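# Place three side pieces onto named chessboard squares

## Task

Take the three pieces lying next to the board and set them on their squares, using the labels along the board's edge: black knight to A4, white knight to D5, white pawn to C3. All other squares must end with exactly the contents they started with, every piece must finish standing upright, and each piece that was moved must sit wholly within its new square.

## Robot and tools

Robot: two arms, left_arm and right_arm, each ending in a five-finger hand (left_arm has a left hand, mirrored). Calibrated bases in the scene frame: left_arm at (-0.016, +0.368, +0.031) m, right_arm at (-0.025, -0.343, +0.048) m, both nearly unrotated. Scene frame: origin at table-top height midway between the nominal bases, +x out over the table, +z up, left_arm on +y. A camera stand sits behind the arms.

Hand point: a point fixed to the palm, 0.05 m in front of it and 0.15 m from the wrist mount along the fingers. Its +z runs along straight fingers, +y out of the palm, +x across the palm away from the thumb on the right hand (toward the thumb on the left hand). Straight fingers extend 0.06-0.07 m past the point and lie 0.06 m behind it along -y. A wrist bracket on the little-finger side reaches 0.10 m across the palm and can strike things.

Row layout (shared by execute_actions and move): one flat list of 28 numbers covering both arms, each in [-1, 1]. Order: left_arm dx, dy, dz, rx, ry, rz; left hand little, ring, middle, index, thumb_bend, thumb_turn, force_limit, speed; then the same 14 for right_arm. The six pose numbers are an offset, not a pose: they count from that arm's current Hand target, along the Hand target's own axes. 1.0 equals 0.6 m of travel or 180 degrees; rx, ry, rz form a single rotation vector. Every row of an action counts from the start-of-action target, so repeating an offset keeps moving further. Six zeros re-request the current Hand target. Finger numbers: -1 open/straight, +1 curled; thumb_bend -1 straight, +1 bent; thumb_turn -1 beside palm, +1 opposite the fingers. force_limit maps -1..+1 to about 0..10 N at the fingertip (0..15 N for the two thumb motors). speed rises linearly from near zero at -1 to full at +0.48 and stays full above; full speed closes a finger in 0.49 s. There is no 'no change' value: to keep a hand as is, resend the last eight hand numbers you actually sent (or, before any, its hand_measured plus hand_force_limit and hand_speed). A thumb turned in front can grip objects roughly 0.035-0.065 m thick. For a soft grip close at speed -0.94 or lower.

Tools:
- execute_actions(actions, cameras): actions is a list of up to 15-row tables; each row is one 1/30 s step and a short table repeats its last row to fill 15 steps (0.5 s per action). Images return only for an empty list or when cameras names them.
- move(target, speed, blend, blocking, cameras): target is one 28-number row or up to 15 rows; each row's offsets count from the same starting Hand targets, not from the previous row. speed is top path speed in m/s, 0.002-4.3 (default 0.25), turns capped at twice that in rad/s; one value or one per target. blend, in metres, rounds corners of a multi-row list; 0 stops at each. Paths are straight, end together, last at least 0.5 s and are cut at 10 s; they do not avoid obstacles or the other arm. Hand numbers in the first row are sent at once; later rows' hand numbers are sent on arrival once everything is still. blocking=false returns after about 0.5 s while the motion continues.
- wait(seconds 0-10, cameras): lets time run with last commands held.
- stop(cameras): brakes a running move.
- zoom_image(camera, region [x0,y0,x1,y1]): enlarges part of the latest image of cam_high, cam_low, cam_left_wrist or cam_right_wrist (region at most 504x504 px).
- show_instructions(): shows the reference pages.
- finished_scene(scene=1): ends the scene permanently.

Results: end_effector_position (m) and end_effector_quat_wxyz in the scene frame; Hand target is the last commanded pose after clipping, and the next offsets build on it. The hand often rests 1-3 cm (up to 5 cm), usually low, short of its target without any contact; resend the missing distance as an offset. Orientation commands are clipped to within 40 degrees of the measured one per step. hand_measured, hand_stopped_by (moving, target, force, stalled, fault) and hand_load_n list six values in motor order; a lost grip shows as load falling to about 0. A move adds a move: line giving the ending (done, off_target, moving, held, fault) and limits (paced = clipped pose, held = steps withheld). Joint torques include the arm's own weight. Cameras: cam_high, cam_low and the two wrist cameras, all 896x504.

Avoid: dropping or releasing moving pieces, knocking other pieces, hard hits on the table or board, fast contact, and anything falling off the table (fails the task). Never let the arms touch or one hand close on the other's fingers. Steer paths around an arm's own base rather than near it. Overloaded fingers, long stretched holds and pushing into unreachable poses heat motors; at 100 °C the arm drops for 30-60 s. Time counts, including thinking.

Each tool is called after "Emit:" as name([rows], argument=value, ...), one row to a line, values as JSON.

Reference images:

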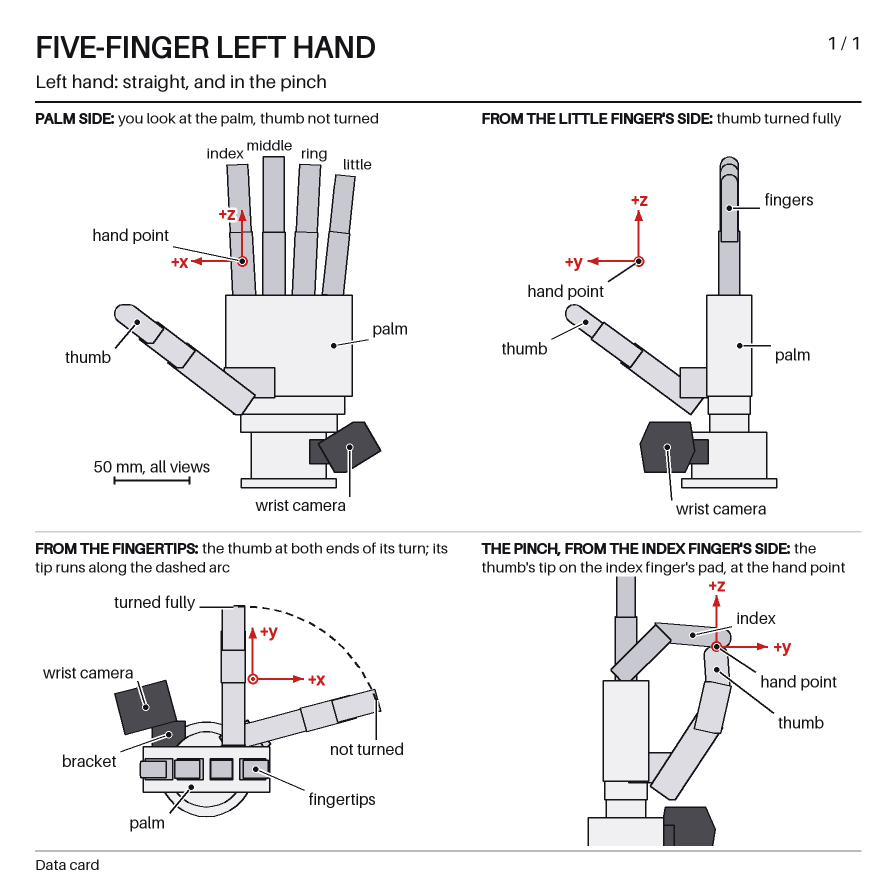

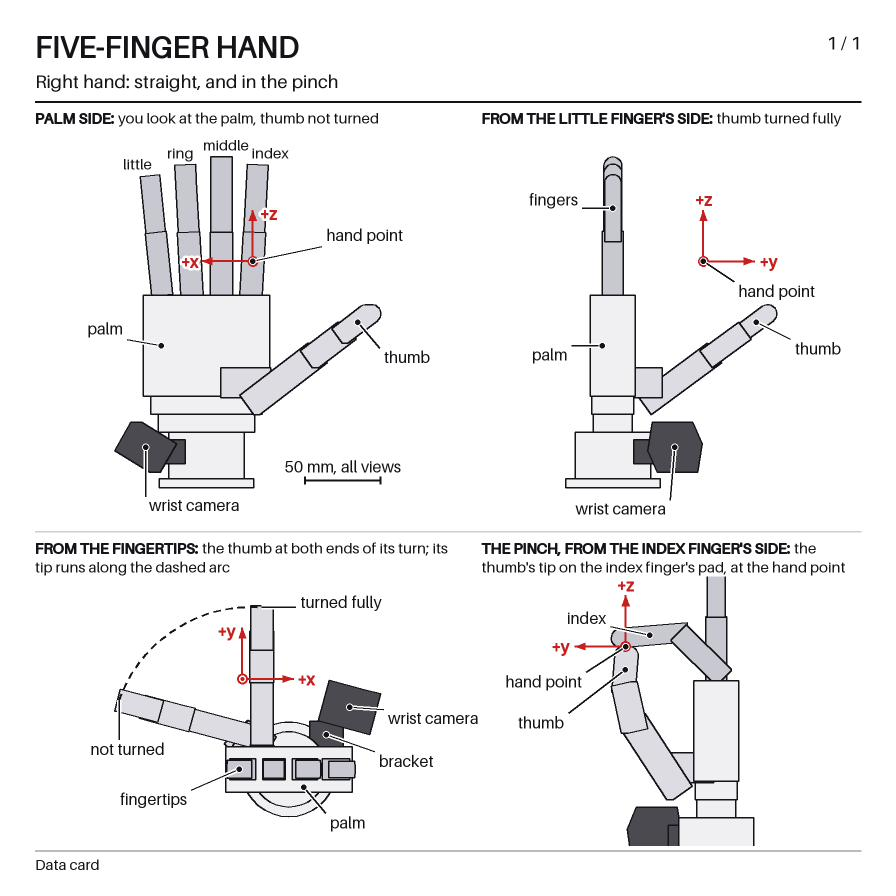

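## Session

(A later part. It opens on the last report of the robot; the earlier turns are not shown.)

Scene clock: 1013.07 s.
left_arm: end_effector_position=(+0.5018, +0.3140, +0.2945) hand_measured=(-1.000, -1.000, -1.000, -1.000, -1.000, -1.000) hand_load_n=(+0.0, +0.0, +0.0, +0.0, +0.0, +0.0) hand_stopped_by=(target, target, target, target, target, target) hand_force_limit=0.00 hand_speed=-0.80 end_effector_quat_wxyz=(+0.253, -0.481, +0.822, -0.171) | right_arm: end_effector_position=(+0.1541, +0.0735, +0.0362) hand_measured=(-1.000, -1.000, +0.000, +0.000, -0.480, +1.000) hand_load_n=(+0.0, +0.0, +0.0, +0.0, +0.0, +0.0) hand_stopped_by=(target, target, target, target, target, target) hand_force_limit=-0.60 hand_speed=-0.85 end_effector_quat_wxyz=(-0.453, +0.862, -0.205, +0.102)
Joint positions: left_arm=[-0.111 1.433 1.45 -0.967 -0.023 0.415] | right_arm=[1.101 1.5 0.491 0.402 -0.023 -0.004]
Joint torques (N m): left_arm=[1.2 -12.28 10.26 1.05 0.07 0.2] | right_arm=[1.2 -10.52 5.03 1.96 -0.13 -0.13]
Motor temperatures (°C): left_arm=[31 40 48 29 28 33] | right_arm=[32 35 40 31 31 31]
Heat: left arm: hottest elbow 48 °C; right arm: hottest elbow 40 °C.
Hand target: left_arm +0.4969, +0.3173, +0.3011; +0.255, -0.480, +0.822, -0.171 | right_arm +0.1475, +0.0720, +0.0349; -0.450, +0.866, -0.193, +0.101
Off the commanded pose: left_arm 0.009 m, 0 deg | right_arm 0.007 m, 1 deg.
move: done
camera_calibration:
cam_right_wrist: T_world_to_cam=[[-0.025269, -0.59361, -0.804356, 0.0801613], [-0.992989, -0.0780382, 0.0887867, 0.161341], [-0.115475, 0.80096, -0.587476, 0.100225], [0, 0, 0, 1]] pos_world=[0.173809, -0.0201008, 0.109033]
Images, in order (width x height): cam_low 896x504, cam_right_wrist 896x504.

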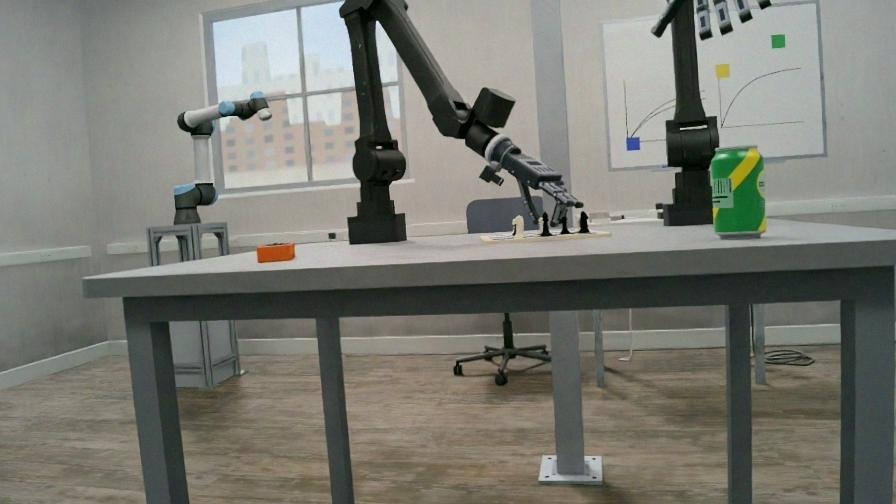

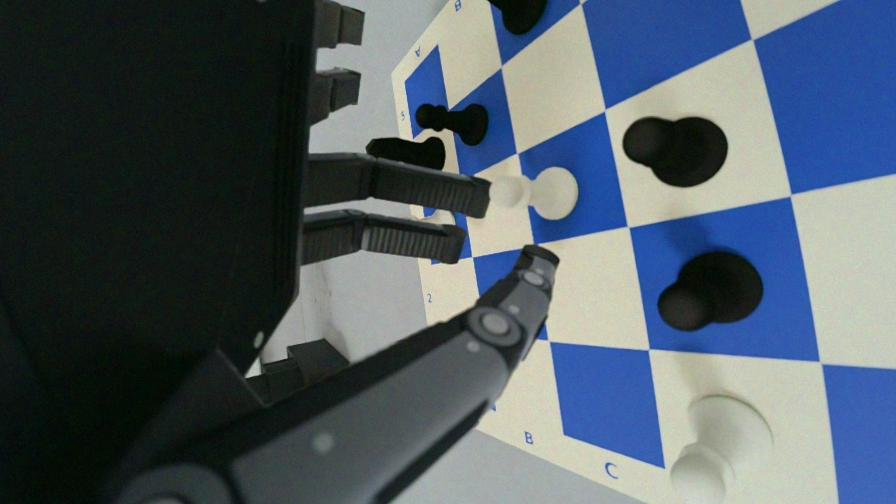

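Emit:
move([
  [0,0,0,0,0,0,-1,-1,-1,-1,-1,-1,0,-0.8,-0.0372,-0.0278,-0.0185,0,0,0,-1,-1,0.0,0.0,-0.48,1,-0.6,-0.85],
  [0,0,0,0,0,0,-1,-1,-1,-1,-1,-1,0,-0.8,-0.0372,-0.1368,-0.095,0,0,0,-1,-1,0.0,0.0,-0.48,1,-0.6,-0.85],
], speed=0.08, blend=0.01, cameras=["all"])

Scene clock: 1061.40 s.
left_arm: end_effector_position=(+0.5018, +0.3140, +0.2945) hand_measured=(-1.000, -1.000, -1.000, -1.000, -1.000, -1.000) hand_load_n=(+0.0, +0.0, +0.0, +0.0, +0.0, +0.0) hand_stopped_by=(target, target, target, target, target, target) hand_force_limit=0.00 hand_speed=-0.80 end_effector_quat_wxyz=(+0.253, -0.481, +0.822, -0.171) | right_arm: end_effector_position=(+0.1242, +0.0600, +0.1081) hand_measured=(-1.000, -1.000, +0.000, +0.000, -0.480, +1.000) hand_load_n=(+0.0, +0.0, +0.0, +0.0, +0.0, +0.0) hand_stopped_by=(target, target, target, target, target, target) hand_force_limit=-0.60 hand_speed=-0.85 end_effector_quat_wxyz=(-0.429, +0.877, -0.193, +0.101)
Joint positions: left_arm=[-0.111 1.433 1.45 -0.967 -0.023 0.415] | right_arm=[1.17 1.214 0.545 0.01 0.028 0.007]
Joint torques (N m): left_arm=[1.32 -12.34 10.24 1.03 0.09 0.19] | right_arm=[1.08 -8.59 11.17 1.47 0.08 0.14]
Heat: left arm: hottest elbow 48 °C; right arm: hottest elbow 40 °C.
Hand target: left_arm +0.4969, +0.3173, +0.3011; +0.255, -0.480, +0.822, -0.171 | right_arm +0.1274, +0.0819, +0.1347; -0.450, +0.866, -0.193, +0.101
Off the commanded pose: left_arm 0.009 m, 0 deg | right_arm 0.035 m, 3 deg.
move: off_target (right_arm)
camera_calibration:
cam_left_wrist: T_world_to_cam=[[0.561608, -0.685833, 0.46285, -0.207216], [-0.807067, -0.577337, 0.123795, 0.545086], [0.182318, -0.443075, -0.87775, 0.422082], [0, 0, 0, 1]] pos_world=[0.479342, 0.359597, 0.398914]
cam_right_wrist: T_world_to_cam=[[-0.014394, -0.639147, -0.76895, 0.126835], [-0.990826, -0.0942321, 0.0968725, 0.124072], [-0.134376, 0.76329, -0.631927, 0.159275], [0, 0, 0, 1]] pos_world=[0.146162, -0.0288148, 0.186161]

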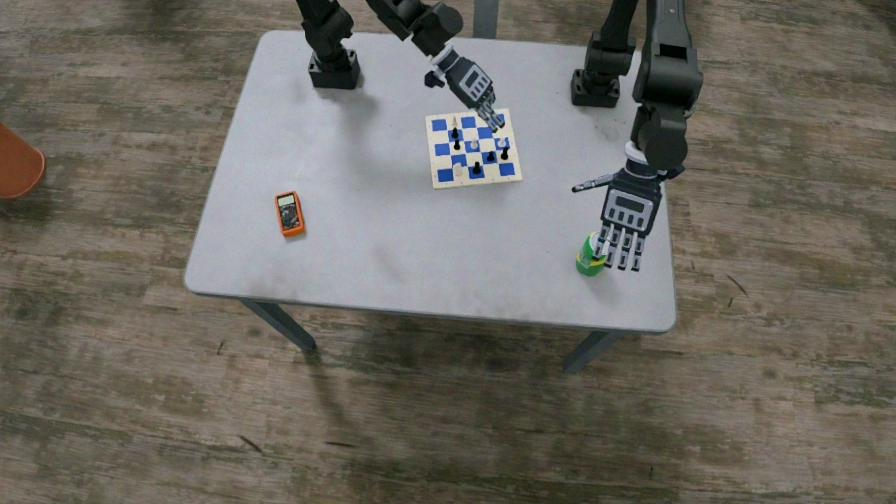

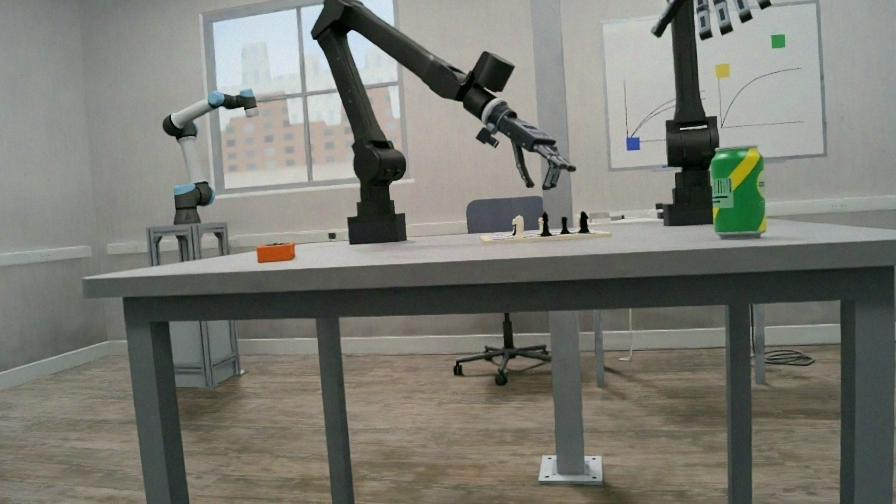

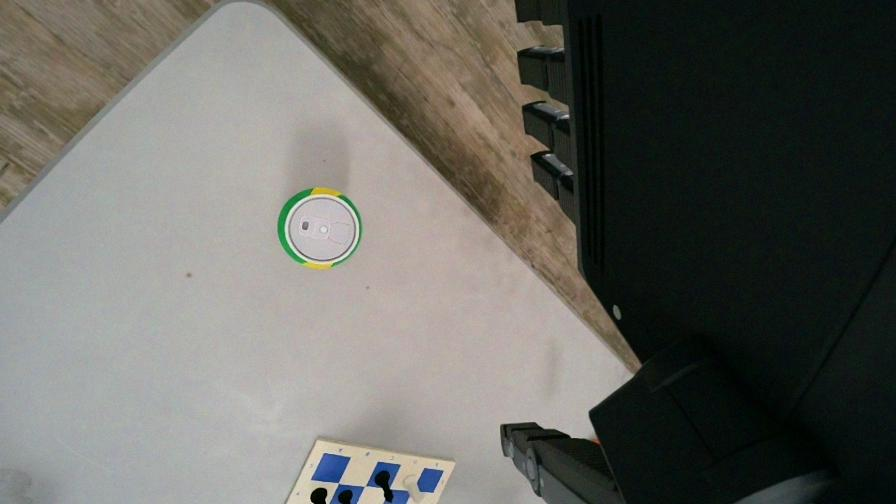

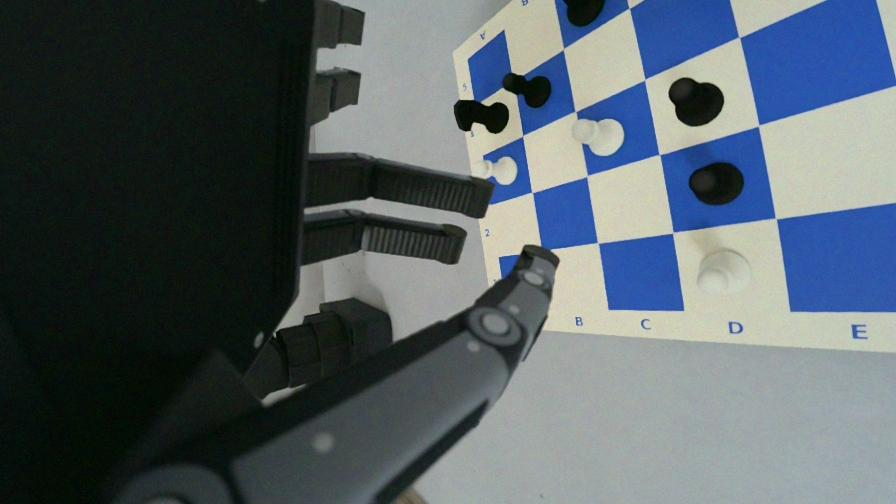

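Emit:
zoom_image(camera="cam_high", region=[420, 100, 530, 195])

Emit:
zoom_image(camera="cam_right_wrist", region=[440, 0, 800, 320])

Scaled by 4.582 from the camera's 896x504 image, which has a finer 1280x720 frame.

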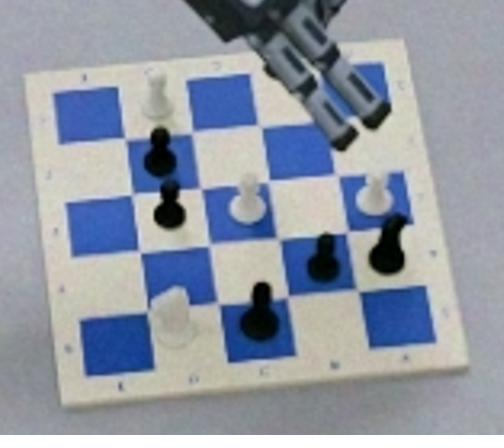

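Scaled by 1.400 from the camera's 896x504 image, which has a finer 1280x720 frame.

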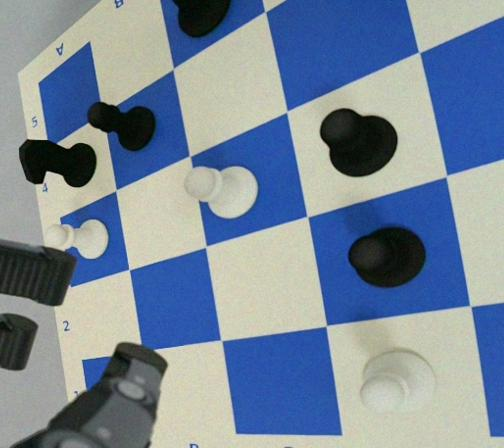

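Emit:
zoom_image(camera="cam_high", region=[430, 150, 480, 195])

Emit:
zoom_image(camera="cam_high", region=[480, 130, 530, 175])

Scaled by 10.080 from the camera's 896x504 image, which has a finer 1280x720 frame.

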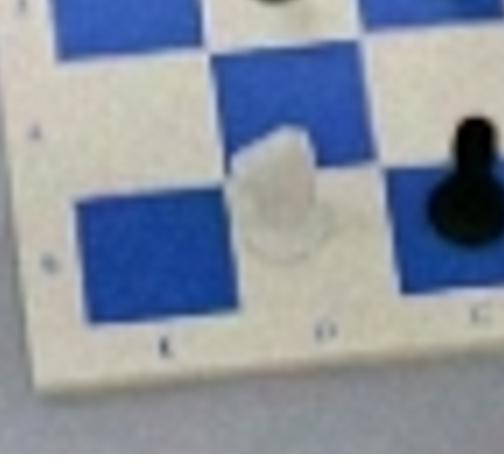

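Scaled by 10.080 from the camera's 896x504 image, which has a finer 1280x720 frame.

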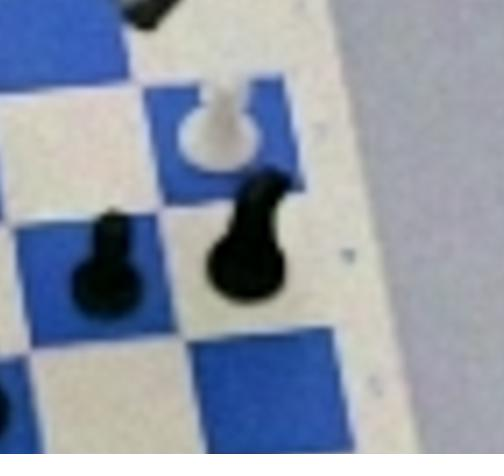

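Emit:
move(target=[0,0,0,0,0,0,-1,-1,-1,-1,-1,-1,0,-0.8,0.179,-0.0467,-0.0199,0,0,0,-1,-1,0.0,0.0,-0.48,1,-0.6,-0.85], speed=0.12, cameras=["cam_right_wrist"])

Scene clock: 1093.20 s.
left_arm: end_effector_position=(+0.5018, +0.3140, +0.2945) hand_measured=(-1.000, -1.000, -1.000, -1.000, -1.000, -1.000) hand_load_n=(+0.0, +0.0, +0.0, +0.0, +0.0, +0.0) hand_stopped_by=(target, target, target, target, target, target) hand_force_limit=0.00 hand_speed=-0.80 end_effector_quat_wxyz=(+0.253, -0.481, +0.822, -0.171) | right_arm: end_effector_position=(+0.2099, +0.0295, +0.1442) hand_measured=(-1.000, -1.000, +0.000, +0.000, -0.480, +1.000) hand_load_n=(+0.0, +0.0, +0.0, +0.0, +0.0, +0.0) hand_stopped_by=(target, target, target, target, target, target) hand_force_limit=-0.60 hand_speed=-0.85 end_effector_quat_wxyz=(-0.439, +0.872, -0.199, +0.090)
Joint positions: left_arm=[-0.111 1.433 1.45 -0.967 -0.023 0.415] | right_arm=[0.876 1.197 0.639 -0.103 -0.224 -0.148]
Joint torques (N m): left_arm=[1.2 -12.22 10.26 0.99 0.06 0.19] | right_arm=[-0.67 -7.47 11.89 1.46 -0.25 -0.13]
Motor temperatures (°C): left_arm=[31 40 48 29 28 33] | right_arm=[32 35 45 31 31 31]
Heat: left arm: hottest elbow 48 °C; right arm: hottest elbow 45 °C.
Hand target: left_arm +0.4969, +0.3173, +0.3011; +0.255, -0.480, +0.822, -0.171 | right_arm +0.2273, +0.0420, +0.1647; -0.451, +0.866, -0.193, +0.101
Off the commanded pose: left_arm 0.009 m, 0 deg | right_arm 0.030 m, 2 deg.
move: off_target (right_arm)
camera_calibration:
cam_right_wrist: T_world_to_cam=[[-0.0310134, -0.617578, -0.785898, 0.141484], [-0.988727, -0.0962733, 0.114671, 0.199696], [-0.146479, 0.780595, -0.60763, 0.215418], [0, 0, 0, 1]] pos_world=[0.233388, -0.061552, 0.219187]
Images, in order (width x height): cam_right_wrist 896x504.

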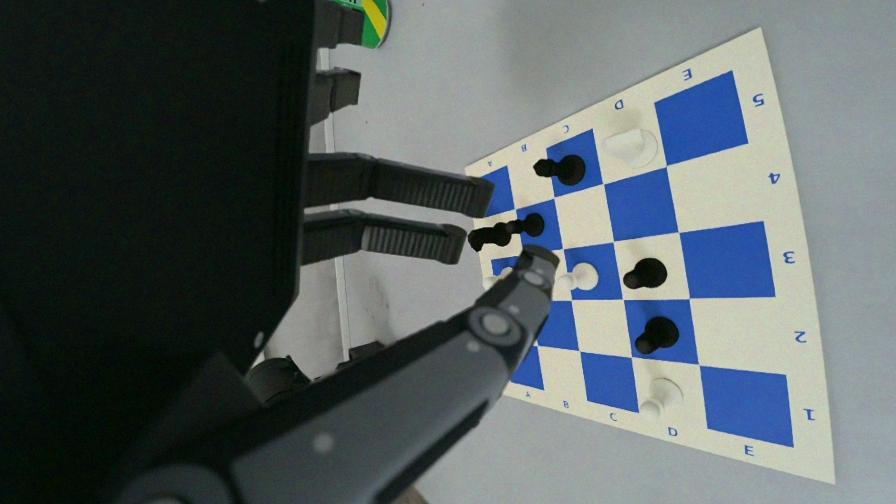

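Emit:
zoom_image(camera="cam_right_wrist", region=[580, 90, 690, 200])

Emit:
zoom_image(camera="cam_right_wrist", region=[530, 220, 640, 310])

Scaled by 4.582 from the camera's 896x504 image, which has a finer 1280x720 frame.

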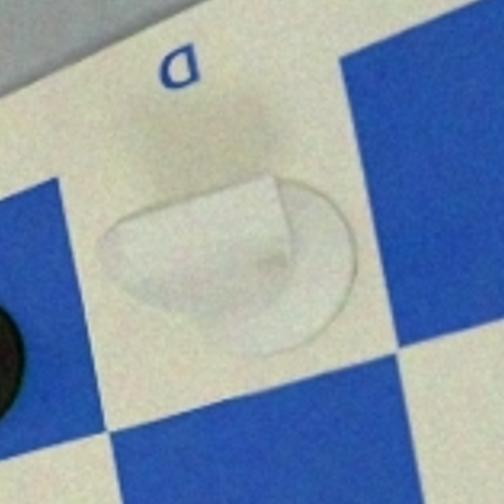

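Scaled by 4.582 from the camera's 896x504 image, which has a finer 1280x720 frame.

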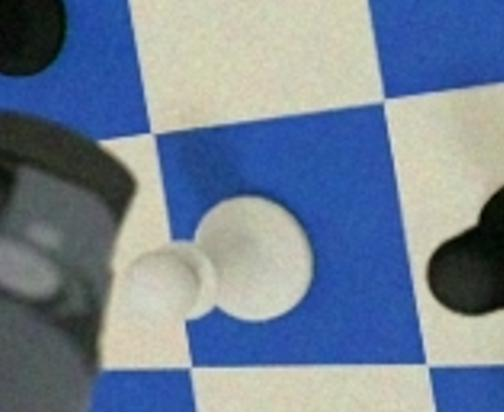

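Emit:
finished_scene()

The scene is finished: the task was done.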